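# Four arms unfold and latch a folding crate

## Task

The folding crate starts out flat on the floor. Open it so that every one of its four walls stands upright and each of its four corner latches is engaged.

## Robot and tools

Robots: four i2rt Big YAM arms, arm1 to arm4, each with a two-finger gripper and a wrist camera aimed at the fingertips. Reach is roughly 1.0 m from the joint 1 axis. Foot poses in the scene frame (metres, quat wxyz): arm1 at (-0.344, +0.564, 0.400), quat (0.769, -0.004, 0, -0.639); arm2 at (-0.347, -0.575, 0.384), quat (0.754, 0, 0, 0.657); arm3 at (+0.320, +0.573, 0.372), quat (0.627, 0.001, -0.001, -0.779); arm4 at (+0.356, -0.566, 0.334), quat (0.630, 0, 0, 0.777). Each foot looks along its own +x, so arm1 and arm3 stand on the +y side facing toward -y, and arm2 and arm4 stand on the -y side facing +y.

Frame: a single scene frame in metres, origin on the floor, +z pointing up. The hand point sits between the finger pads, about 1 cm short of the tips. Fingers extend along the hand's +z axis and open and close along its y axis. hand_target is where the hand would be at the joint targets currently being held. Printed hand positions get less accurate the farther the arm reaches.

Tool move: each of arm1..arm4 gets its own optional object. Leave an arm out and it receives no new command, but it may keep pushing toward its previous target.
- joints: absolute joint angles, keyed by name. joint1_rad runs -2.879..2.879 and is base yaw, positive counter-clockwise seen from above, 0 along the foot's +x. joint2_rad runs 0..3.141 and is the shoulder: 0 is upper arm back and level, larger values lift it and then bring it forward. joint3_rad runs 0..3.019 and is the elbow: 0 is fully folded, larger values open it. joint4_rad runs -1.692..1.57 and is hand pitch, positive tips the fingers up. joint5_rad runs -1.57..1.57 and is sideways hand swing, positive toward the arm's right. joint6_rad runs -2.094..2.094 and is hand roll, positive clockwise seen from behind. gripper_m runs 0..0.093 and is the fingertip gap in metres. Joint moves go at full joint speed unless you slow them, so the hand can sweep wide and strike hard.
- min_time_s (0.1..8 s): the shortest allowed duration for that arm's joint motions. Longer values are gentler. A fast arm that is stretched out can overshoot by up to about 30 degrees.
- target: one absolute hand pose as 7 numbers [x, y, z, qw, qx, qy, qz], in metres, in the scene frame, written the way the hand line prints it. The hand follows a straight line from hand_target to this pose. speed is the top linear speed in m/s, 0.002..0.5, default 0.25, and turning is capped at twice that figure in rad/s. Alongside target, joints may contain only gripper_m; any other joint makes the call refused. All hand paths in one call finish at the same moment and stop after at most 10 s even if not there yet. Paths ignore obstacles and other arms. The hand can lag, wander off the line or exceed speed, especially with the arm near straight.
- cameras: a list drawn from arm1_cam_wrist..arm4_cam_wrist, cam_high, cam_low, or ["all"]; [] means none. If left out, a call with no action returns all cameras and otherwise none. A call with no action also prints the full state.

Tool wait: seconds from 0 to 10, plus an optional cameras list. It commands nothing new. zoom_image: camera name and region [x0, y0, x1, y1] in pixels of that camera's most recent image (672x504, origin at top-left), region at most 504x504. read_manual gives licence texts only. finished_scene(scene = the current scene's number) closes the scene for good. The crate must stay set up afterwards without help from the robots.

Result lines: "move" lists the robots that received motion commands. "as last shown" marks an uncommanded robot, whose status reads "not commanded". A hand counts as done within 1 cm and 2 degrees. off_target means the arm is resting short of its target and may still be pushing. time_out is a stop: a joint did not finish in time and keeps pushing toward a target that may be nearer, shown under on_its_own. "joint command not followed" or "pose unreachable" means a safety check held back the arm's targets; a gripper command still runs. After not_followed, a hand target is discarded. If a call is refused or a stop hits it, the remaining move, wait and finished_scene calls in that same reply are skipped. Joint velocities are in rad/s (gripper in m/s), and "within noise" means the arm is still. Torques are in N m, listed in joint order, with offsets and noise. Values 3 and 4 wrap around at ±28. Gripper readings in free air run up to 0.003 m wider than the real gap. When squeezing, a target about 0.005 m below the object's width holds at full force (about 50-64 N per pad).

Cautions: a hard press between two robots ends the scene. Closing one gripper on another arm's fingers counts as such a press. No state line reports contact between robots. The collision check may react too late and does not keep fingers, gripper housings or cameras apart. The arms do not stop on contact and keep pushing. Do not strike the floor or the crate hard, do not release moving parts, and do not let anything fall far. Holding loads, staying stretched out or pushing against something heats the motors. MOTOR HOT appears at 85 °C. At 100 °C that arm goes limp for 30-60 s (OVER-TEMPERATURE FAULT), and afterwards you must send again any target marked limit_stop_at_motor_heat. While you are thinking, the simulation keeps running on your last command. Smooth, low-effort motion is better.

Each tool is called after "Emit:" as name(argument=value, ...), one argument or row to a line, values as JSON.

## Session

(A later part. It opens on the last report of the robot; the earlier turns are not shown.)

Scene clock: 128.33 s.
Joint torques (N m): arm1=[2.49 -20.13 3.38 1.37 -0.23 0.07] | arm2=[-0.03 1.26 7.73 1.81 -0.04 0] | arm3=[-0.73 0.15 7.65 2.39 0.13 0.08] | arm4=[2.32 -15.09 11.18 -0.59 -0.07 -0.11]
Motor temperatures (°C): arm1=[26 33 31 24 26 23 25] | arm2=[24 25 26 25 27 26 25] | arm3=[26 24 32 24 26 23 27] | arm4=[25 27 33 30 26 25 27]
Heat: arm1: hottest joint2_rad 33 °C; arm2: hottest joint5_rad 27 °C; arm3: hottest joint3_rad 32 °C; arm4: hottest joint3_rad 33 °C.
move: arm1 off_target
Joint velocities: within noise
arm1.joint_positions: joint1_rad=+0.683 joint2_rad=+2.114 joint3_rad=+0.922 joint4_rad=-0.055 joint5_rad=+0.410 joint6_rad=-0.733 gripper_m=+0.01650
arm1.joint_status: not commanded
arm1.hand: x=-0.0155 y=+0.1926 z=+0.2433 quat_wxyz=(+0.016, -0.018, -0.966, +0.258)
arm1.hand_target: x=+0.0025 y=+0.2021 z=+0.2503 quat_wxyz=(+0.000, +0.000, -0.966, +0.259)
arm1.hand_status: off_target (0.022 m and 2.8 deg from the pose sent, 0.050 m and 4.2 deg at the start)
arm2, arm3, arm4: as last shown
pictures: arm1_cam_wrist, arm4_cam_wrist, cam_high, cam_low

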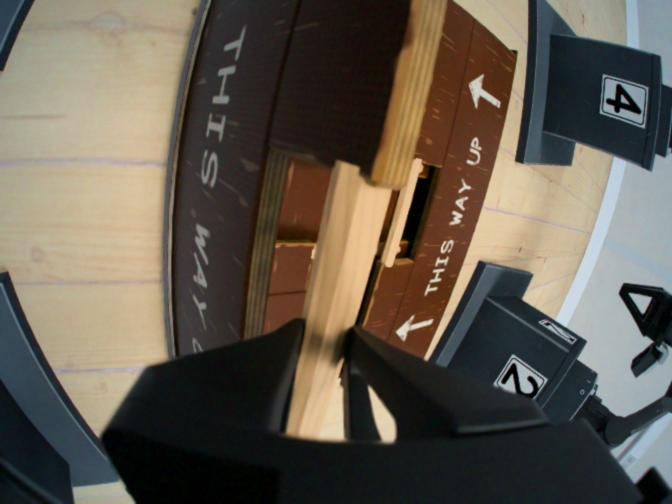

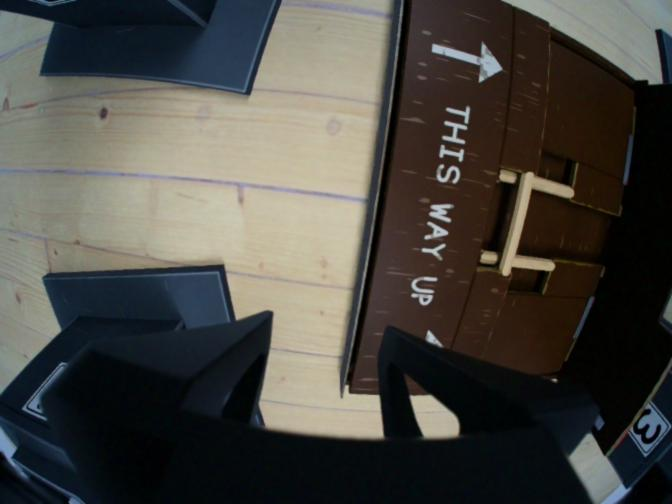

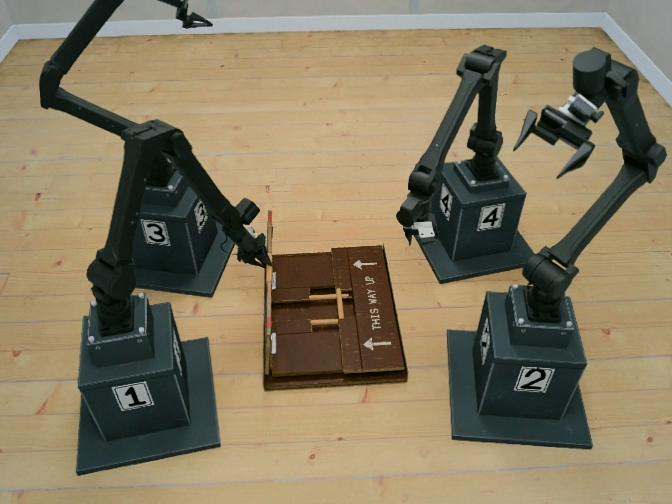

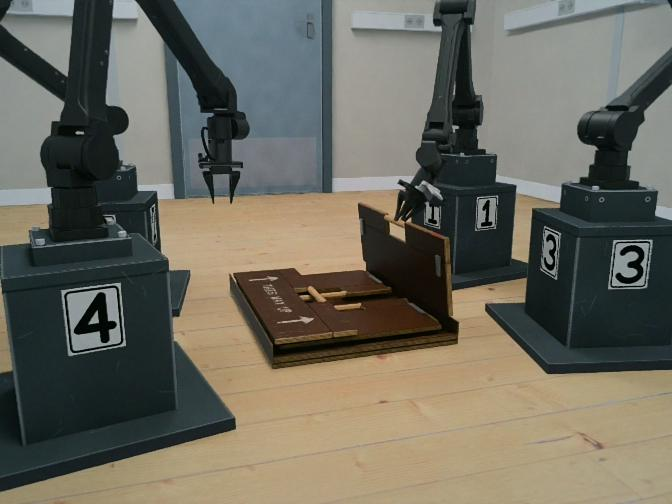

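Emit:
move(
  arm4={"target": [-0.037, -0.013, 0.17, 0, 1, 0, 0], "speed": 0.25, "joints": {"gripper_m": 0.036}},
  arm3={"target": [0.14, 0.05, 0.40, 0, -0.70711, -0.70711, 0], "speed": 0.4, "joints": {"gripper_m": 0.036}},
  arm2={"target": [-0.2, -0.08, 0.40, 0, 0.70711, -0.70711, 0], "speed": 0.4, "joints": {"gripper_m": 0.036}},
  cameras=["arm2_cam_wrist", "arm3_cam_wrist", "arm4_cam_wrist", "cam_high"],
)

Scene clock: 145.23 s.
Joint torques (N m): arm1=[2.26 -20.07 3.37 1.44 -0.2 0.06] | arm2=[-0.26 -18.9 8.51 -0.16 0.08 0.06] | arm3=[-1.55 -15.79 9.2 -0.35 0.18 -0.05] | arm4=[2.14 -21.89 11.49 -0.55 -0.23 -0.11]
Motor temperatures (°C): arm1=[26 32 31 24 26 23 25] | arm2=[24 25 26 25 27 26 25] | arm3=[26 24 32 24 26 23 27] | arm4=[25 27 33 30 26 25 26]
Heat: arm1: hottest joint2_rad 32 °C; arm2: hottest joint5_rad 27 °C; arm3: hottest joint3_rad 32 °C; arm4: hottest joint3_rad 33 °C.
move: arm2 off_target; arm3 off_target; arm4 off_target
Joint velocities: within noise
arm1: as last shown
arm2.joint_positions: joint1_rad=-0.149 joint2_rad=+1.880 joint3_rad=+1.240 joint4_rad=-0.993 joint5_rad=-0.007 joint6_rad=-0.299 gripper_m=+0.03613
arm2.joint_status: all done
arm2.hand: x=-0.2087 y=-0.1020 z=+0.3796 quat_wxyz=(+0.029, +0.712, -0.702, +0.012)
arm2.hand_target: x=-0.2017 y=-0.0858 z=+0.3985 quat_wxyz=(+0.009, +0.708, -0.707, +0.003)
arm2.hand_status: off_target (0.031 m and 3.6 deg from the pose sent, 0.716 m and 86.3 deg at the start)
arm3.joint_positions: joint1_rad=-0.112 joint2_rad=+1.921 joint3_rad=+1.380 joint4_rad=-1.060 joint5_rad=+0.003 joint6_rad=-0.316 gripper_m=+0.03612
arm3.joint_status: all done
arm3.hand: x=+0.1471 y=+0.0668 z=+0.3892 quat_wxyz=(+0.007, -0.711, -0.703, -0.014)
arm3.hand_target: x=+0.1380 y=+0.0539 z=+0.3973 quat_wxyz=(+0.004, -0.710, -0.704, -0.004)
arm3.hand_status: off_target (0.021 m and 1.9 deg from the pose sent, 0.647 m and 68.1 deg at the start)
arm4.joint_positions: joint1_rad=+0.415 joint2_rad=+2.470 joint3_rad=+1.836 joint4_rad=-0.943 joint5_rad=-0.001 joint6_rad=-0.935 gripper_m=+0.03607
arm4.joint_status: all done
arm4.hand: x=-0.0324 y=-0.0246 z=+0.1729 quat_wxyz=(+0.003, +1.000, -0.007, +0.001)
arm4.hand_target: x=-0.0385 y=-0.0176 z=+0.1679 quat_wxyz=(+0.002, +1.000, +0.003, -0.001)
arm4.hand_status: off_target (0.013 m and 0.9 deg from the pose sent, 0.308 m and 3.2 deg at the start)

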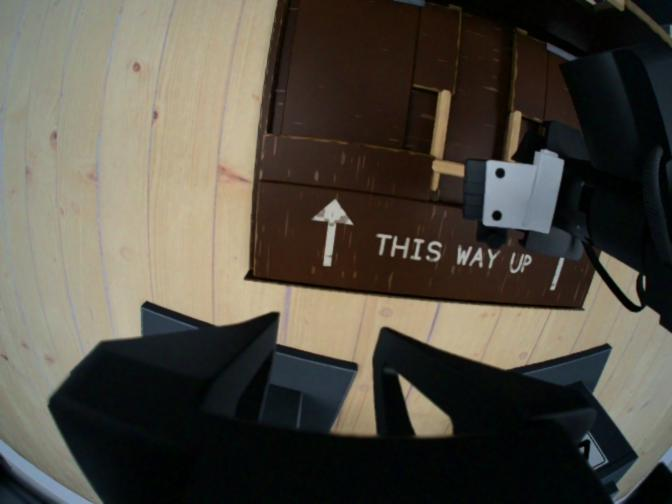

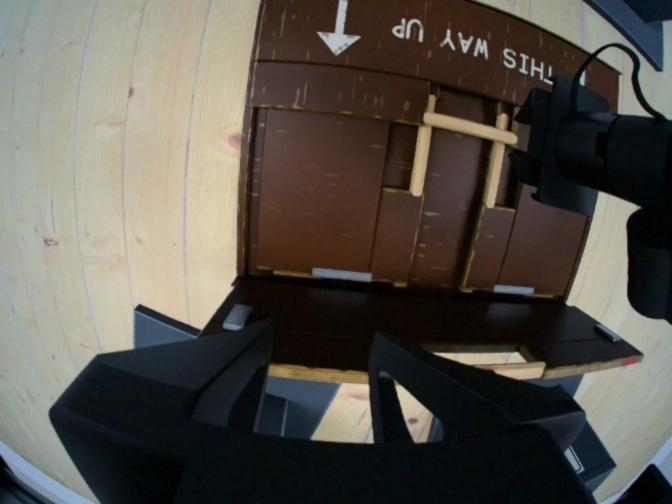

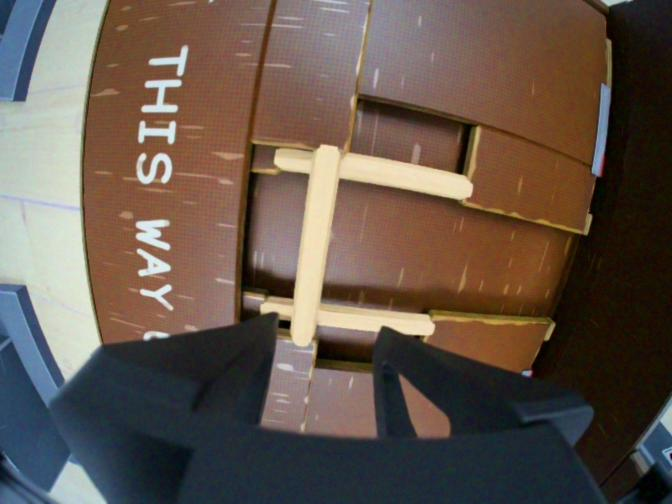

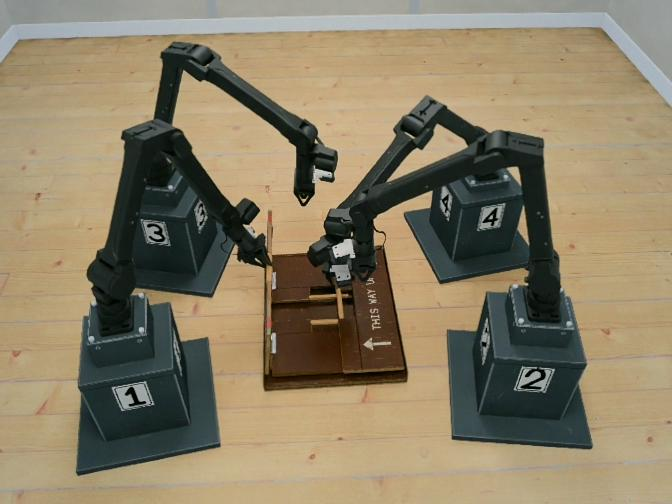

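Emit:
move(
  arm4={"target": [-0.032, -0.0185, 0.054, 0, 1, 0, 0], "speed": 0.15},
  cameras=["arm4_cam_wrist", "cam_low"],
)

Emit:
zoom_image(
  camera="cam_low",
  region=[250, 200, 410, 340],
)

Scene clock: 150.93 s.
Joint torques (N m): arm1=[2.9 -19.96 3.29 1.52 -0.22 0.05] | arm2=[-0.44 -18.9 8.44 -0.14 0.08 0.07] | arm3=[-1.08 -16.09 9.17 -0.17 0.21 -0.05] | arm4=[1.32 -22.59 10.14 0.17 -0.1 -0.11]
Motor temperatures (°C): arm1=[26 31 31 24 26 23 25] | arm2=[24 26 27 25 27 26 25] | arm3=[26 25 32 24 26 23 27] | arm4=[25 28 33 30 26 25 26]
Heat: arm1: hottest joint2_rad 31 °C; arm2: hottest joint3_rad 27 °C; arm3: hottest joint3_rad 32 °C; arm4: hottest joint3_rad 33 °C.
move: arm4 off_target
Joint velocities: arm1=[within noise] | arm2=[within noise] | arm3=[-0.044 -0.015 -0.002 0.002 0.037 -0.007 -0.001] | arm4=[within noise]
arm1, arm2, arm3: as last shown
arm2.hand_target: x=-0.2017 y=-0.0858 z=+0.3985 quat_wxyz=(+0.009, +0.708, -0.706, +0.003)
arm4.joint_positions: joint1_rad=+0.410 joint2_rad=+2.674 joint3_rad=+1.900 joint4_rad=-0.816 joint5_rad=-0.001 joint6_rad=-0.935 gripper_m=+0.03607
arm4.joint_status: not commanded
arm4.hand: x=-0.0255 y=-0.0291 z=+0.0599 quat_wxyz=(+0.008, +1.000, -0.009, +0.005)
arm4.hand_target: x=-0.0290 y=-0.0175 z=+0.0554 quat_wxyz=(-0.001, +1.000, -0.003, -0.001)
arm4.hand_status: off_target (0.014 m and 1.5 deg from the pose sent, 0.119 m and 0.9 deg at the start)

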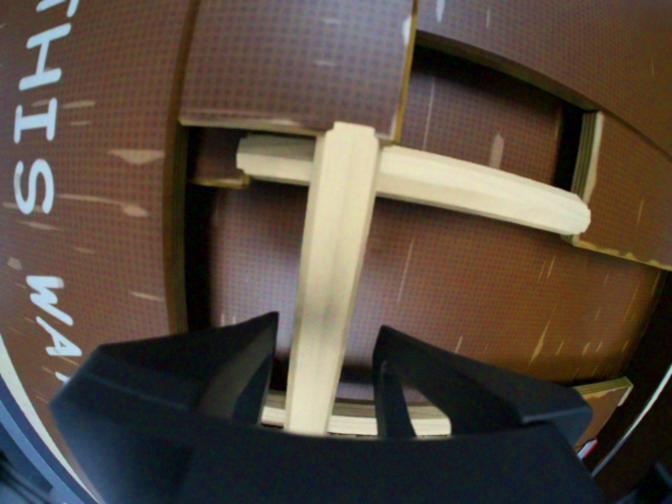

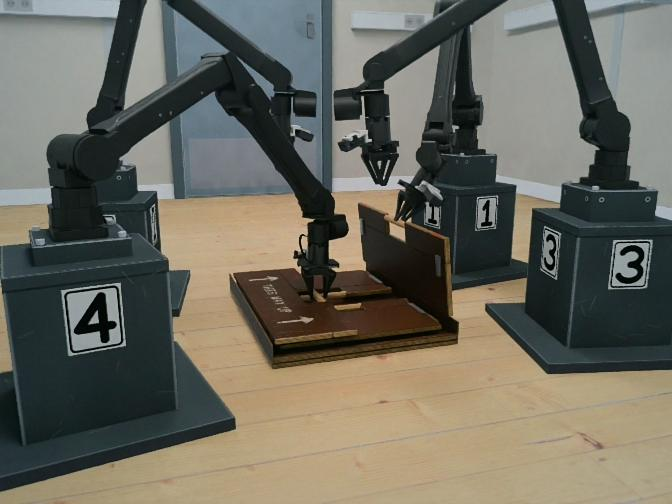

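Scaled by 3.150 from the camera's image (finer frame: 960x720).

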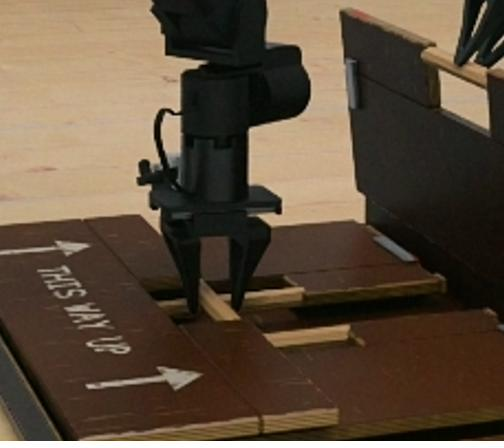

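Emit:
move(
  arm4={"target": [-0.030, -0.0175, 0.045, 0, 1, 0, 0], "speed": 0.1},
)

Emit:
move(
  arm4={"joints": {"gripper_m": 0.009}},
  cameras=["arm4_cam_wrist"],
)

Scene clock: 153.03 s.
Joint torques (N m): arm1=[2.73 -19.31 3.29 1.42 -0.22 0.08] | arm2=[-0.38 -19.02 8.44 -0.16 0.08 0.07] | arm3=[-1.2 -15.56 9.28 -0.18 0.2 -0.08] | arm4=[1.44 -21.36 10.33 0.2 -0.1 -0.11]
Motor temperatures (°C): arm1=[26 31 31 24 26 23 25] | arm2=[24 26 27 25 27 26 25] | arm3=[26 25 32 24 26 23 27] | arm4=[25 28 33 30 26 25 26]
Heat: arm1: hottest joint2_rad 31 °C; arm2: hottest joint3_rad 27 °C; arm3: hottest joint3_rad 32 °C; arm4: hottest joint3_rad 33 °C.
move: arm4 off_target
Joint velocities: within noise
arm1, arm2, arm3: as last shown
arm4.joint_positions: joint1_rad=+0.410 joint2_rad=+2.687 joint3_rad=+1.912 joint4_rad=-0.812 joint5_rad=-0.001 joint6_rad=-0.940 gripper_m=+0.03607
arm4.joint_status: not commanded
arm4.hand: x=-0.0269 y=-0.0271 z=+0.0554 quat_wxyz=(+0.006, +1.000, -0.007, +0.004)
arm4.hand_target: x=-0.0292 y=-0.0186 z=+0.0444 quat_wxyz=(+0.000, +1.000, +0.000, +0.000)
arm4.hand_status: off_target (0.014 m and 1.2 deg from the pose sent, 0.019 m and 1.5 deg at the start)
pictures: none

Scene clock: 153.70 s.
Joint torques (N m): arm1=[2.26 -20.01 3.47 1.5 -0.22 0.08] | arm2=[-0.38 -18.96 8.46 -0.14 0.08 0.07] | arm3=[-1.26 -15.85 9.44 -0.28 0.19 -0.04] | arm4=[1.44 -21.71 10.33 0.7 -0.04 -0.08]
Motor temperatures (°C): arm1=[26 31 31 24 26 23 25] | arm2=[24 26 27 25 27 26 25] | arm3=[26 25 32 24 26 23 27] | arm4=[25 28 33 30 26 25 26]
Heat: arm1: hottest joint2_rad 31 °C; arm2: hottest joint3_rad 27 °C; arm3: hottest joint3_rad 32 °C; arm4: hottest joint3_rad 33 °C.
move: arm4 off_target
Joint velocities: within noise
arm1, arm2, arm3: as last shown
arm4.joint_positions: joint1_rad=+0.412 joint2_rad=+2.687 joint3_rad=+1.912 joint4_rad=-0.825 joint5_rad=-0.012 joint6_rad=-0.950 gripper_m=+0.01682
arm4.joint_status: gripper_m off_target (ended at +0.01685, target +0.00900)
arm4.hand: x=-0.0273 y=-0.0315 z=+0.0555 quat_wxyz=(+0.015, +1.000, -0.001, +0.003)
arm4.hand_target: x=-0.0311 y=-0.0203 z=+0.0446 quat_wxyz=(+0.003, +1.000, +0.005, -0.003)
arm4.hand_status: not commanded

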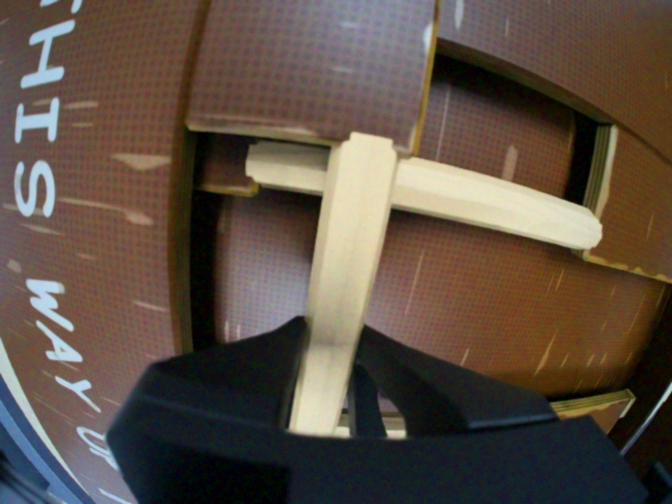

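Emit:
move(
  arm4={"target": [-0.030, -0.031, 0.133, -0.061, 0.998, 0, 0], "speed": 0.12},
)

Emit:
move(
  arm4={"target": [-0.030, -0.072, 0.199, -0.1305, 0.9914, 0, 0], "speed": 0.15},
)

Emit:
move(
  arm4={"target": [-0.030, -0.125, 0.234, -0.191, 0.9816, 0, 0], "speed": 0.15},
  cameras=["arm4_cam_wrist", "cam_low"],
)

Scene clock: 158.63 s.
Joint torques (N m): arm1=[2.49 -20.07 3.38 1.42 -0.23 0.03] | arm2=[-0.38 -18.96 8.44 -0.16 0.09 0.06] | arm3=[-1.03 -16.38 9.25 -0.36 0.19 -0.03] | arm4=[2.08 -27.28 6.46 -0.69 -0.08 0.19]
Motor temperatures (°C): arm1=[26 31 31 24 26 23 26] | arm2=[24 26 27 25 27 26 25] | arm3=[26 25 32 24 26 23 27] | arm4=[25 28 33 30 26 25 27]
Heat: arm1: hottest joint2_rad 31 °C; arm2: hottest joint3_rad 27 °C; arm3: hottest joint3_rad 32 °C; arm4: hottest joint3_rad 33 °C.
move: arm4 off_target
Joint velocities: within noise
arm1, arm2, arm3: as last shown
arm4.joint_positions: joint1_rad=+0.441 joint2_rad=+2.526 joint3_rad=+1.716 joint4_rad=-0.677 joint5_rad=+0.082 joint6_rad=-0.930 gripper_m=+0.01682
arm4.joint_status: not commanded
arm4.hand: x=-0.0278 y=-0.0357 z=+0.1053 quat_wxyz=(-0.058, +0.998, +0.002, +0.007)
arm4.hand_target: x=-0.0352 y=-0.0305 z=+0.1325 quat_wxyz=(-0.068, +0.998, +0.000, +0.000)
arm4.hand_status: off_target (0.028 m and 0.9 deg from the pose sent, 0.078 m and 8.7 deg at the start)
pictures: none

Scene clock: 159.77 s.
Joint torques (N m): arm1=[2.02 -19.72 3.47 1.4 -0.22 0.1] | arm2=[-0.32 -19.02 8.46 -0.14 0.08 0.06] | arm3=[-1.2 -15.79 9.26 -0.2 0.24 -0.05] | arm4=[2.08 -24.47 6.13 -0.39 -0.07 0.2]
Motor temperatures (°C): arm1=[26 31 31 24 26 23 26] | arm2=[24 26 27 25 27 26 25] | arm3=[26 25 32 24 26 23 27] | arm4=[25 28 32 30 26 25 27]
Heat: arm1: hottest joint2_rad 31 °C; arm2: hottest joint3_rad 27 °C; arm3: hottest joint3_rad 32 °C; arm4: hottest joint3_rad 32 °C.
move: arm4 off_target
Joint velocities: within noise
arm1, arm2, arm3: as last shown
arm4.joint_positions: joint1_rad=+0.498 joint2_rad=+2.294 joint3_rad=+1.458 joint4_rad=-0.548 joint5_rad=+0.169 joint6_rad=-0.886 gripper_m=+0.01628
arm4.joint_status: not commanded
arm4.hand: x=-0.0268 y=-0.0708 z=+0.1794 quat_wxyz=(-0.125, +0.992, +0.002, +0.005)
arm4.hand_target: x=-0.0297 y=-0.0715 z=+0.1985 quat_wxyz=(-0.130, +0.992, +0.000, +0.000)
arm4.hand_status: off_target (0.020 m and 0.8 deg from the pose sent, 0.101 m and 8.4 deg at the start)
pictures: none

Scene clock: 160.83 s.
Joint torques (N m): arm1=[2.32 -19.6 3.29 1.44 -0.2 0.06] | arm2=[-0.38 -18.96 8.44 -0.17 0.08 0.06] | arm3=[-1.49 -16.15 9.31 -0.2 0.24 -0.05] | arm4=[2.32 -22.12 5.55 -0.42 -0.14 0.29]
Motor temperatures (°C): arm1=[26 31 30 24 26 23 26] | arm2=[24 27 27 25 27 26 25] | arm3=[26 25 32 24 26 23 27] | arm4=[25 28 32 30 26 25 27]
Heat: arm1: hottest joint2_rad 31 °C; arm2: hottest joint2_rad 27 °C; arm3: hottest joint3_rad 32 °C; arm4: hottest joint3_rad 32 °C.
move: arm4 off_target
Joint velocities: within noise
arm1, arm2, arm3: as last shown
arm4.joint_positions: joint1_rad=+0.576 joint2_rad=+2.136 joint3_rad=+1.250 joint4_rad=-0.408 joint5_rad=+0.278 joint6_rad=-0.828 gripper_m=+0.01627
arm4.joint_status: not commanded
arm4.hand: x=-0.0259 y=-0.1146 z=+0.2204 quat_wxyz=(-0.193, +0.981, +0.000, +0.005)
arm4.hand_target: x=-0.0271 y=-0.1211 z=+0.2344 quat_wxyz=(-0.192, +0.981, -0.003, +0.000)
arm4.hand_status: off_target (0.018 m and 0.6 deg from the pose sent, 0.077 m and 7.6 deg at the start)

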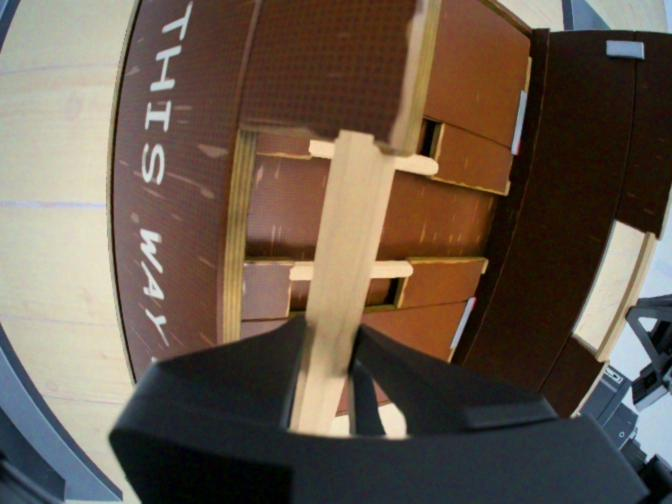

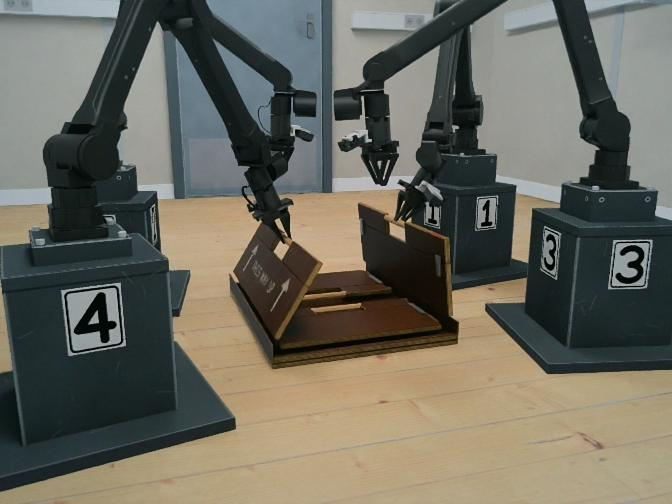

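Emit:
move(
  arm4={"target": [-0.030, -0.172, 0.248, -0.2334, 0.9724, 0, 0], "speed": 0.15},
)

Emit:
move(
  arm4={"target": [-0.030, -0.203, 0.252, -0.2588, 0.9659, 0, 0], "speed": 0.1},
  cameras=["all"],
)

Emit:
zoom_image(
  camera="cam_low",
  region=[210, 180, 480, 380],
)

Emit:
zoom_image(
  camera="cam_high",
  region=[230, 190, 430, 400],
)

Scene clock: 164.67 s.
Joint torques (N m): arm1=[2.55 -20.25 3.51 1.33 -0.2 0.1] | arm2=[-0.32 -18.96 8.44 -0.14 0.08 0.06] | arm3=[-1.32 -15.74 9.37 -0.14 0.17 -0.05] | arm4=[3.19 -19.66 5.18 -0.14 -0.29 0.31]
Motor temperatures (°C): arm1=[26 31 30 24 26 23 26] | arm2=[24 27 27 25 27 26 25] | arm3=[26 26 32 24 26 23 27] | arm4=[25 29 32 30 26 25 27]
Heat: arm1: hottest joint2_rad 31 °C; arm2: hottest joint2_rad 27 °C; arm3: hottest joint3_rad 32 °C; arm4: hottest joint3_rad 32 °C.
move: arm4 off_target
Joint velocities: within noise
arm1.joint_positions: joint1_rad=+0.683 joint2_rad=+2.114 joint3_rad=+0.922 joint4_rad=-0.055 joint5_rad=+0.410 joint6_rad=-0.733 gripper_m=+0.01650
arm1.joint_status: not commanded
arm1.hand: x=-0.0155 y=+0.1926 z=+0.2433 quat_wxyz=(+0.016, -0.018, -0.966, +0.258)
arm1.hand_target: x=+0.0025 y=+0.2021 z=+0.2503 quat_wxyz=(+0.000, +0.000, -0.966, +0.259)
arm1.hand_status: not commanded
arm2, arm3: as last shown
arm4.joint_positions: joint1_rad=+0.656 joint2_rad=+2.041 joint3_rad=+1.107 joint4_rad=-0.319 joint5_rad=+0.371 joint6_rad=-0.766 gripper_m=+0.01634
arm4.joint_status: not commanded
arm4.hand: x=-0.0245 y=-0.1572 z=+0.2405 quat_wxyz=(-0.240, +0.971, -0.001, +0.007)
arm4.hand_target: x=-0.0281 y=-0.1697 z=+0.2476 quat_wxyz=(-0.234, +0.972, +0.002, +0.002)
arm4.hand_status: off_target (0.018 m and 1.1 deg from the pose sent, 0.064 m and 4.7 deg at the start)
pictures: none

Scene clock: 165.70 s.
Joint torques (N m): arm1=[2.32 -19.84 3.38 1.46 -0.23 0.08] | arm2=[-0.32 -18.96 8.46 -0.14 0.09 0.06] | arm3=[-1.2 -15.91 9.22 -0.16 0.19 -0.05] | arm4=[3.66 -18.08 4.98 0.06 -0.38 0.36]
Motor temperatures (°C): arm1=[26 31 30 24 26 23 26] | arm2=[24 27 28 25 27 26 25] | arm3=[26 26 32 24 26 23 27] | arm4=[25 29 32 30 26 25 27]
Heat: arm1: hottest joint2_rad 31 °C; arm2: hottest joint3_rad 28 °C; arm3: hottest joint3_rad 32 °C; arm4: hottest joint3_rad 32 °C.
move: arm4 off_target
Joint velocities: within noise
arm1: as last shown
arm2.joint_positions: joint1_rad=-0.149 joint2_rad=+1.880 joint3_rad=+1.240 joint4_rad=-0.993 joint5_rad=-0.007 joint6_rad=-0.299 gripper_m=+0.03613
arm2.joint_status: not commanded
arm2.hand: x=-0.2087 y=-0.1020 z=+0.3796 quat_wxyz=(+0.029, +0.712, -0.702, +0.012)
arm2.hand_target: x=-0.2017 y=-0.0858 z=+0.3985 quat_wxyz=(+0.009, +0.708, -0.706, +0.003)
arm2.hand_status: not commanded
arm3.joint_positions: joint1_rad=-0.112 joint2_rad=+1.921 joint3_rad=+1.380 joint4_rad=-1.060 joint5_rad=+0.003 joint6_rad=-0.316 gripper_m=+0.03612
arm3.joint_status: not commanded
arm3.hand: x=+0.1471 y=+0.0668 z=+0.3892 quat_wxyz=(+0.007, -0.711, -0.703, -0.014)
arm3.hand_target: x=+0.1380 y=+0.0539 z=+0.3973 quat_wxyz=(+0.004, -0.710, -0.704, -0.004)
arm3.hand_status: not commanded
arm4.joint_positions: joint1_rad=+0.718 joint2_rad=+1.993 joint3_rad=+1.027 joint4_rad=-0.278 joint5_rad=+0.434 joint6_rad=-0.711 gripper_m=+0.01634
arm4.joint_status: not commanded
arm4.hand: x=-0.0240 y=-0.1884 z=+0.2488 quat_wxyz=(-0.265, +0.964, -0.003, +0.009)
arm4.hand_target: x=-0.0290 y=-0.2035 z=+0.2519 quat_wxyz=(-0.258, +0.966, +0.001, +0.002)
arm4.hand_status: off_target (0.016 m and 1.4 deg from the pose sent, 0.048 m and 2.4 deg at the start)
pictures: arm1_cam_wrist, arm2_cam_wrist, arm3_cam_wrist, arm4_cam_wrist, cam_high, cam_low

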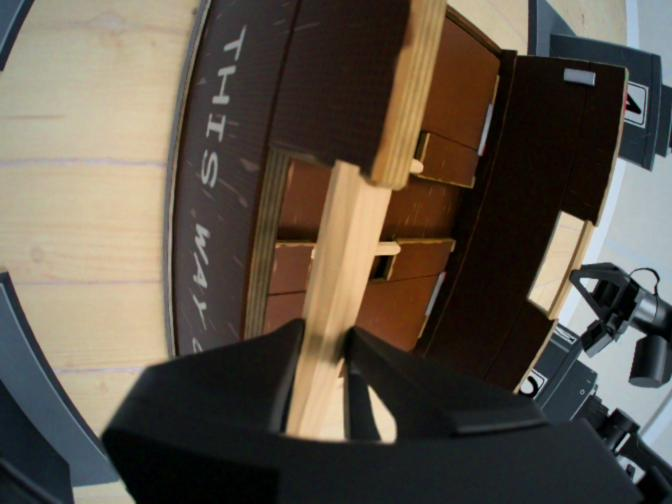

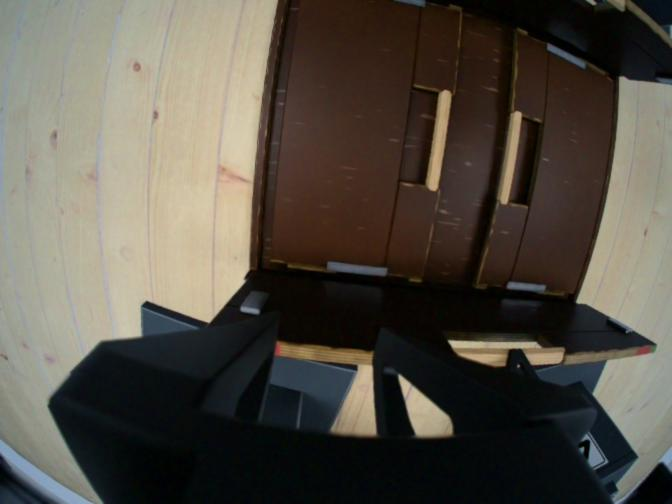

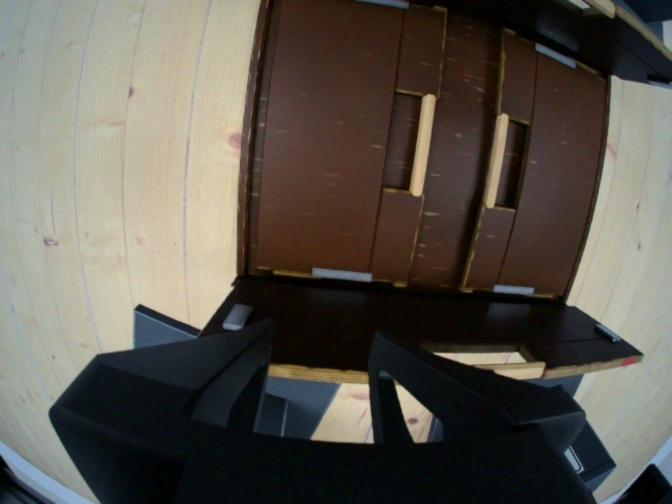

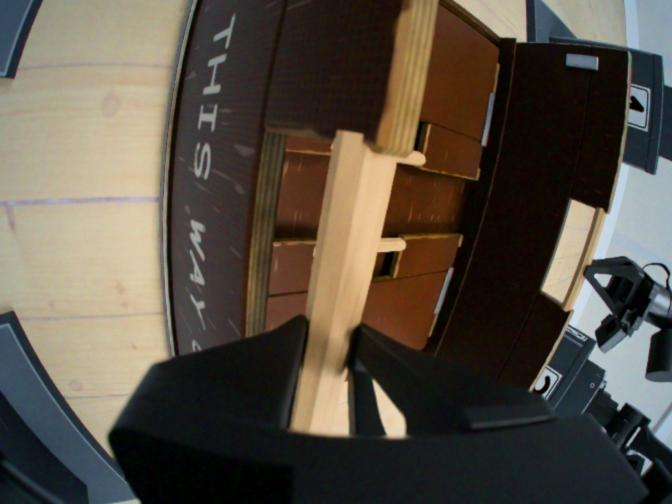

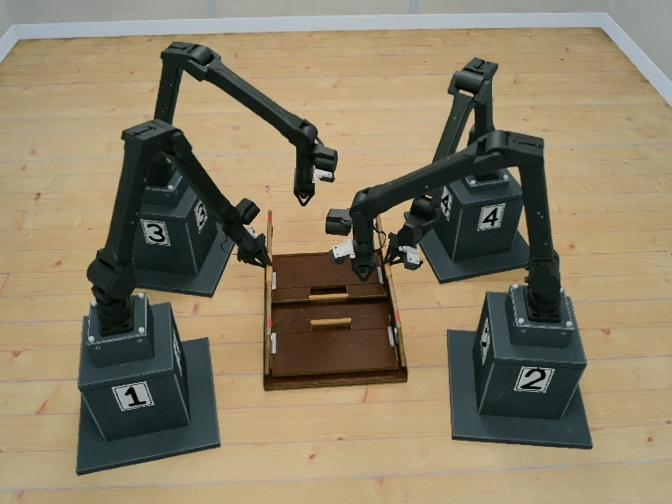

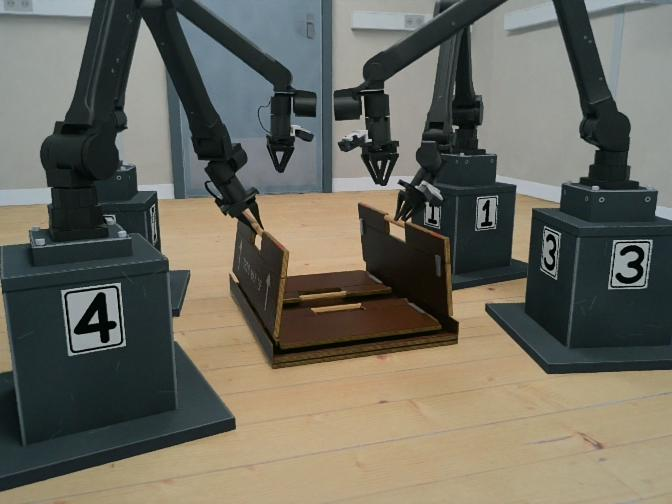

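Scaled by 1.867 from the camera's image (finer frame: 960x720).

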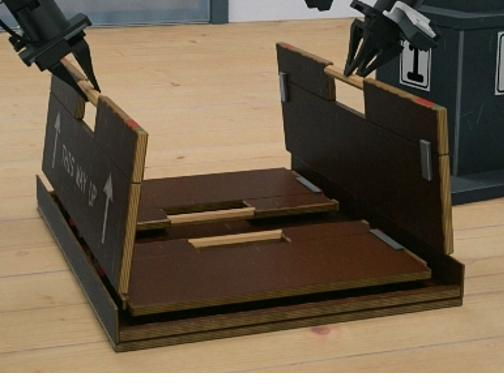

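Scaled by 2.400 from the camera's image (finer frame: 960x720).

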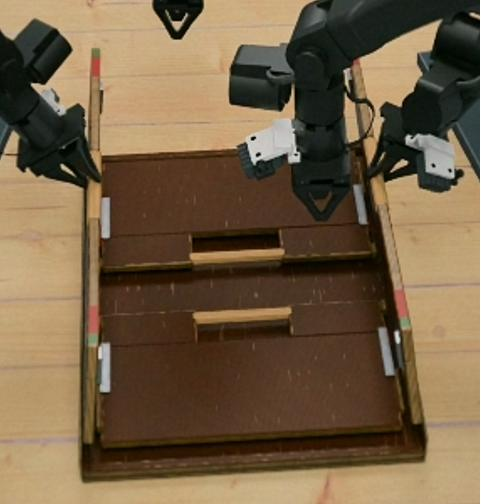

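Emit:
move(
  arm3={"target": [0.008, -0.039, 0.15, 0, -0.70711, -0.70711, 0], "speed": 0.25, "joints": {"gripper_m": 0.036}},
  arm4={"target": [-0.030, -0.210, 0.252, -0.2588, 0.9659, 0, 0], "speed": 0.1},
  cameras=["arm3_cam_wrist", "cam_low", "arm1_cam_wrist"],
)

Scene clock: 184.77 s.
Joint torques (N m): arm1=[2.67 -19.78 3.29 1.47 -0.25 0.11] | arm2=[-0.44 -18.96 8.43 -0.14 0.08 0.06] | arm3=[-1.49 -20.31 8.54 -0.03 -0.04 -0.01] | arm4=[4.07 -18.2 4.79 0.09 -0.47 0.43]
Motor temperatures (°C): arm1=[26 31 30 24 26 23 26] | arm2=[24 28 28 25 27 26 25] | arm3=[26 26 32 24 26 23 27] | arm4=[25 29 30 30 26 25 28]
Heat: arm1: hottest joint2_rad 31 °C; arm2: hottest joint2_rad 28 °C; arm3: hottest joint3_rad 32 °C; arm4: hottest joint3_rad 30 °C.
move: arm3 off_target; arm4 off_target
Joint velocities: within noise
arm1, arm2: as last shown
arm3.joint_positions: joint1_rad=-0.248 joint2_rad=+2.591 joint3_rad=+1.914 joint4_rad=-0.894 joint5_rad=+0.003 joint6_rad=-0.462 gripper_m=+0.03612
arm3.joint_status: all done
arm3.hand: x=+0.0169 y=-0.0318 z=+0.1536 quat_wxyz=(+0.001, -0.708, -0.706, -0.001)
arm3.hand_target: x=+0.0099 y=-0.0366 z=+0.1488 quat_wxyz=(-0.001, -0.707, -0.708, -0.001)
arm3.hand_status: off_target (0.012 m and 0.2 deg from the pose sent, 0.296 m and 1.9 deg at the start)
arm4.joint_positions: joint1_rad=+0.723 joint2_rad=+1.990 joint3_rad=+1.018 joint4_rad=-0.265 joint5_rad=+0.440 joint6_rad=-0.706 gripper_m=+0.01634
arm4.joint_status: not commanded
arm4.hand: x=-0.0238 y=-0.1904 z=+0.2490 quat_wxyz=(-0.269, +0.963, -0.004, +0.008)
arm4.hand_target: x=-0.0305 y=-0.2085 z=+0.2522 quat_wxyz=(-0.261, +0.965, +0.000, -0.002)
arm4.hand_status: off_target (0.021 m and 1.6 deg from the pose sent, 0.023 m and 1.4 deg at the start)
pictures: arm1_cam_wrist, arm3_cam_wrist, cam_low

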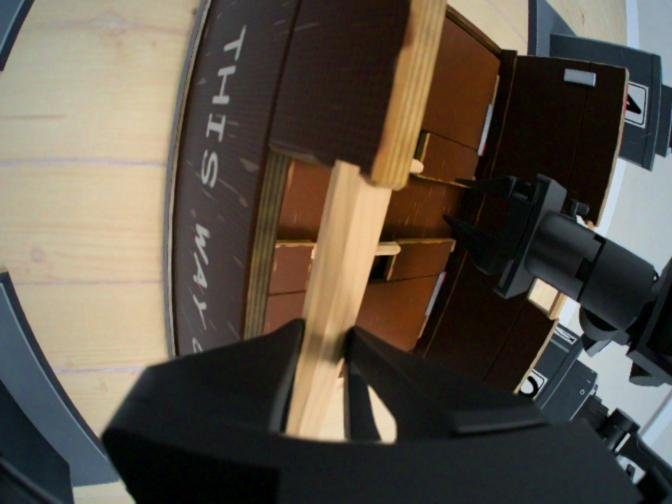

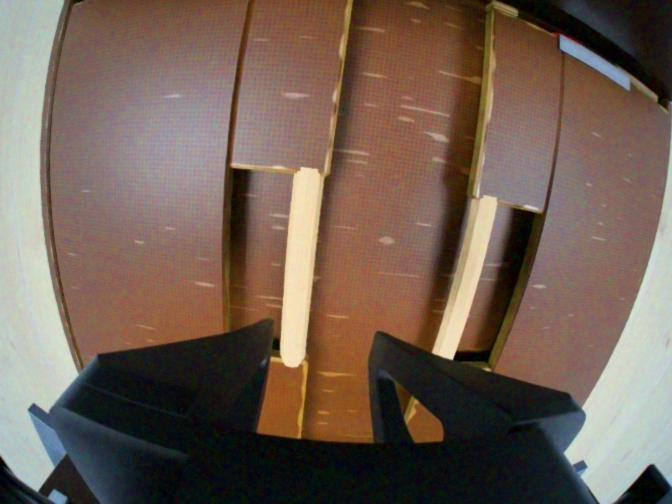

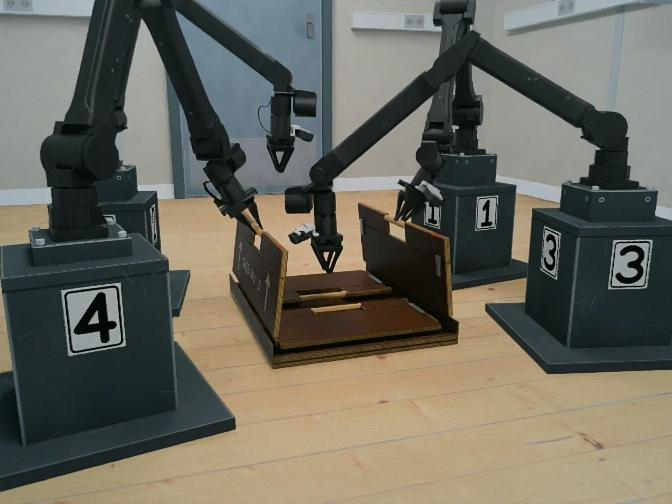

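Emit:
move(
  arm3={"target": [0.0175, -0.026, 0.050, 0, -0.6915, -0.7224, 0], "speed": 0.15},
  cameras=["arm3_cam_wrist", "cam_low"],
)

Emit:
zoom_image(
  camera="cam_low",
  region=[260, 180, 420, 340],
)

Scene clock: 192.43 s.
Joint torques (N m): arm1=[2.37 -19.84 3.37 1.29 -0.19 0.06] | arm2=[-0.32 -18.96 8.43 -0.16 0.08 0.06] | arm3=[-0.56 -20.25 7.51 0.55 0.05 -0.03] | arm4=[4.13 -18.14 4.79 0.09 -0.46 0.43]
Motor temperatures (°C): arm1=[26 31 30 24 26 23 26] | arm2=[24 28 28 25 27 26 25] | arm3=[26 27 32 24 26 23 27] | arm4=[25 30 30 30 26 25 28]
Heat: arm1: hottest joint2_rad 31 °C; arm2: hottest joint2_rad 28 °C; arm3: hottest joint3_rad 32 °C; arm4: hottest joint2_rad 30 °C.
move: arm3 off_target
Joint velocities: within noise
arm1, arm2, arm4: as last shown
arm3.joint_positions: joint1_rad=-0.248 joint2_rad=+2.762 joint3_rad=+1.964 joint4_rad=-0.791 joint5_rad=+0.003 joint6_rad=-0.500 gripper_m=+0.03612
arm3.joint_status: not commanded
arm3.hand: x=+0.0245 y=-0.0172 z=+0.0571 quat_wxyz=(+0.003, -0.694, -0.720, -0.009)
arm3.hand_target: x=+0.0180 y=-0.0251 z=+0.0511 quat_wxyz=(+0.000, -0.692, -0.722, +0.001)
arm3.hand_status: off_target (0.013 m and 1.2 deg from the pose sent, 0.104 m and 2.6 deg at the start)

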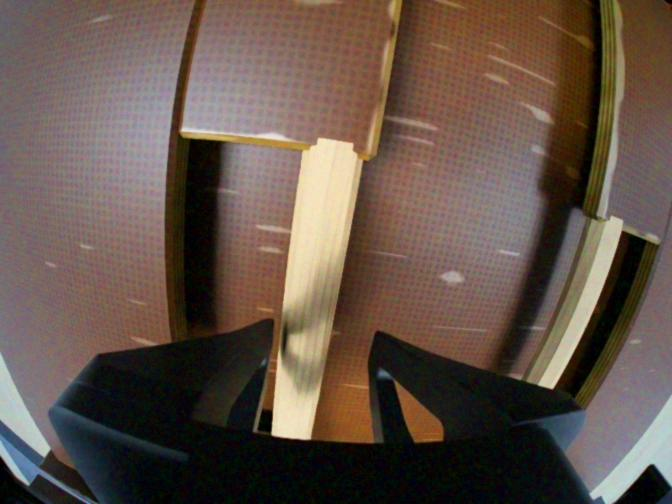

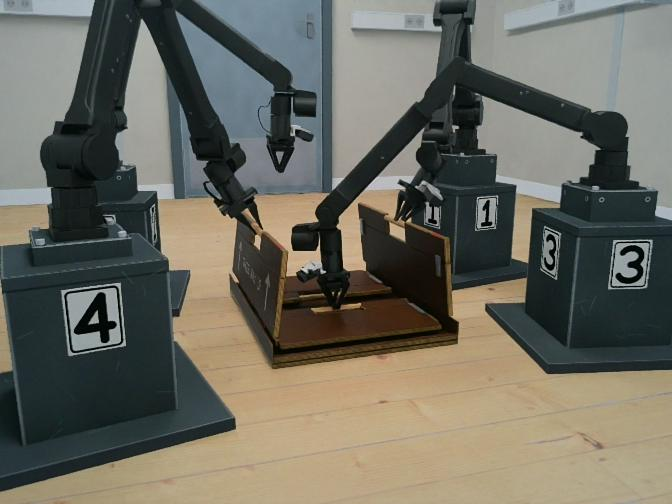

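Scaled by 3.150 from the camera's image (finer frame: 960x720).

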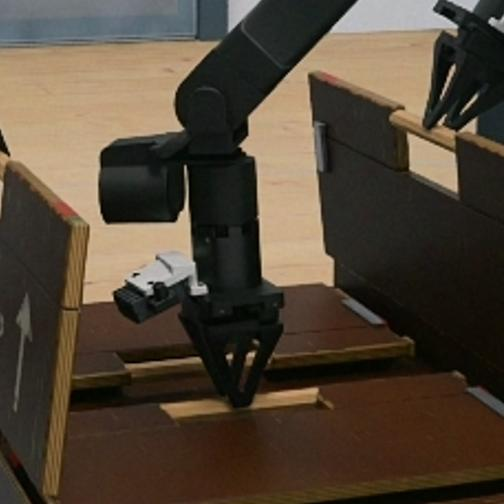

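Emit:
move(
  arm3={"target": [0.0235, -0.026, 0.043, 0, -0.6915, -0.7224, 0], "speed": 0.1},
  cameras=["arm3_cam_wrist"],
)

Scene clock: 194.67 s.
Joint torques (N m): arm1=[2.37 -19.6 3.47 1.47 -0.19 0.09] | arm2=[-0.38 -19.02 8.43 -0.16 0.09 0.06] | arm3=[-0.26 -19.49 7.47 0.84 0.07 0.02] | arm4=[4.07 -18.2 4.79 0.08 -0.46 0.43]
Motor temperatures (°C): arm1=[26 31 30 24 26 23 26] | arm2=[24 28 28 25 27 26 25] | arm3=[26 27 32 24 26 23 27] | arm4=[25 30 30 30 26 25 28]
Heat: arm1: hottest joint2_rad 31 °C; arm2: hottest joint2_rad 28 °C; arm3: hottest joint3_rad 32 °C; arm4: hottest joint2_rad 30 °C.
move: arm3 off_target
Joint velocities: within noise
arm1, arm2, arm4: as last shown
arm3.joint_positions: joint1_rad=-0.248 joint2_rad=+2.762 joint3_rad=+1.964 joint4_rad=-0.784 joint5_rad=+0.003 joint6_rad=-0.500 gripper_m=+0.03612
arm3.joint_status: not commanded
arm3.hand: x=+0.0237 y=-0.0189 z=+0.0571 quat_wxyz=(+0.002, -0.694, -0.720, -0.005)
arm3.hand_target: x=+0.0238 y=-0.0253 z=+0.0434 quat_wxyz=(+0.000, -0.692, -0.722, +0.000)
arm3.hand_status: off_target (0.016 m and 0.8 deg from the pose sent, 0.017 m and 1.2 deg at the start)

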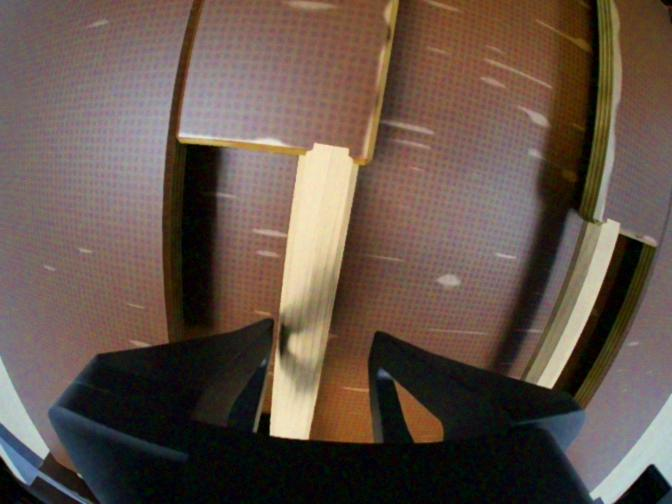

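Emit:
move(
  arm3={"target": [0.031, -0.026, 0.033, 0, -0.6915, -0.7224, 0], "speed": 0.1},
  cameras=["arm3_cam_wrist", "cam_low"],
)

Scene clock: 196.87 s.
Joint torques (N m): arm1=[2.61 -20.19 3.32 1.46 -0.22 0.07] | arm2=[-0.38 -18.96 8.44 -0.14 0.08 0.06] | arm3=[0.56 -19.14 7.39 0.81 0.06 0.13] | arm4=[4.07 -18.2 4.79 0.09 -0.46 0.43]
Motor temperatures (°C): arm1=[26 31 30 24 26 23 26] | arm2=[24 28 28 25 27 26 25] | arm3=[26 27 32 24 26 23 27] | arm4=[25 30 30 30 26 25 28]
Heat: arm1: hottest joint2_rad 31 °C; arm2: hottest joint2_rad 28 °C; arm3: hottest joint3_rad 32 °C; arm4: hottest joint2_rad 30 °C.
move: arm3 off_target
Joint velocities: within noise
arm1, arm2, arm4: as last shown
arm3.joint_positions: joint1_rad=-0.247 joint2_rad=+2.774 joint3_rad=+1.964 joint4_rad=-0.768 joint5_rad=+0.003 joint6_rad=-0.500 gripper_m=+0.03612
arm3.joint_status: not commanded
arm3.hand: x=+0.0254 y=-0.0178 z=+0.0492 quat_wxyz=(+0.002, -0.694, -0.720, -0.004)
arm3.hand_target: x=+0.0310 y=-0.0248 z=+0.0339 quat_wxyz=(+0.000, -0.692, -0.722, +0.000)
arm3.hand_status: off_target (0.019 m and 0.6 deg from the pose sent, 0.026 m and 0.8 deg at the start)

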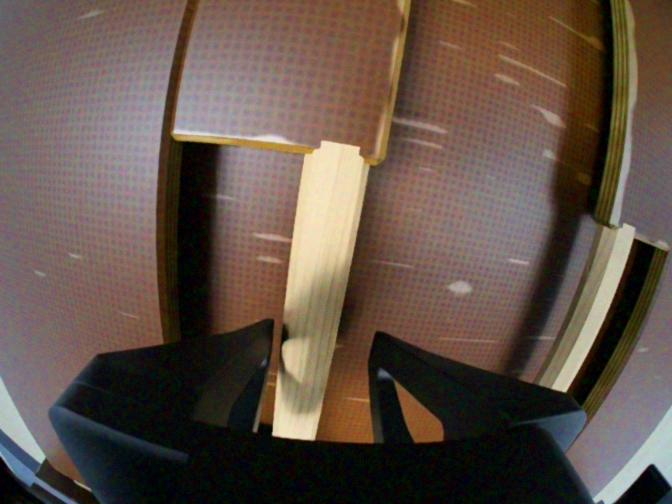

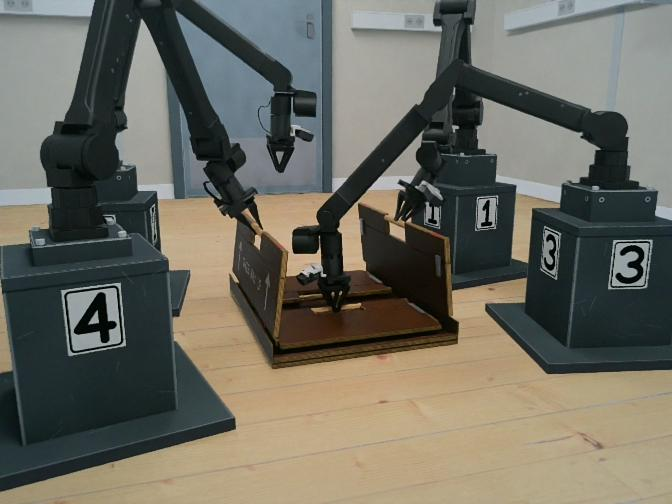

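Emit:
zoom_image(
  camera="cam_low",
  region=[280, 240, 400, 340],
)

Emit:
move(
  arm3={"joints": {"gripper_m": 0.009}},
  cameras=["arm3_cam_wrist"],
)

Scaled by 4.200 from the camera's image (finer frame: 960x720).

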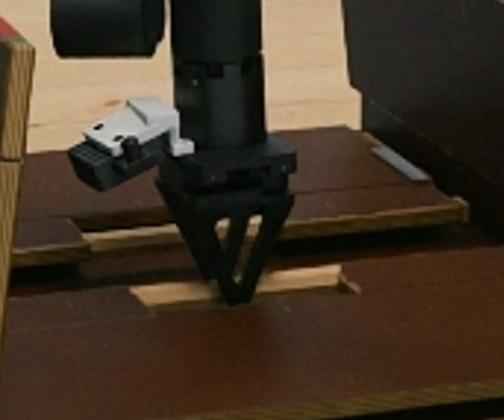

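Scene clock: 198.83 s.
Joint torques (N m): arm1=[2.67 -20.31 3.29 1.52 -0.25 0.05] | arm2=[-0.38 -18.96 8.44 -0.16 0.08 0.06] | arm3=[-0.03 -19.37 7.45 0.98 0.23 0.13] | arm4=[4.13 -18.2 4.78 0.08 -0.46 0.43]
Motor temperatures (°C): arm1=[26 30 30 24 26 23 26] | arm2=[24 28 28 25 27 26 25] | arm3=[26 27 32 24 26 23 27] | arm4=[25 30 30 30 26 25 28]
Heat: arm1: hottest joint2_rad 30 °C; arm2: hottest joint2_rad 28 °C; arm3: hottest joint3_rad 32 °C; arm4: hottest joint2_rad 30 °C.
move: arm3 off_target
Joint velocities: within noise
arm1, arm2, arm4: as last shown
arm3.joint_positions: joint1_rad=-0.242 joint2_rad=+2.774 joint3_rad=+1.964 joint4_rad=-0.773 joint5_rad=-0.011 joint6_rad=-0.497 gripper_m=+0.01607
arm3.joint_status: gripper_m off_target (ended at +0.01610, target +0.00900)
arm3.hand: x=+0.0308 y=-0.0192 z=+0.0492 quat_wxyz=(-0.004, -0.693, -0.721, -0.008)
arm3.hand_target: x=+0.0350 y=-0.0269 z=+0.0341 quat_wxyz=(-0.004, -0.690, -0.724, -0.001)
arm3.hand_status: not commanded

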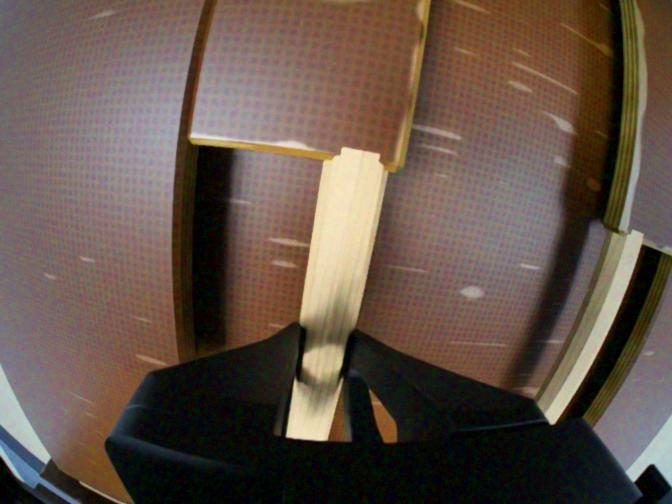

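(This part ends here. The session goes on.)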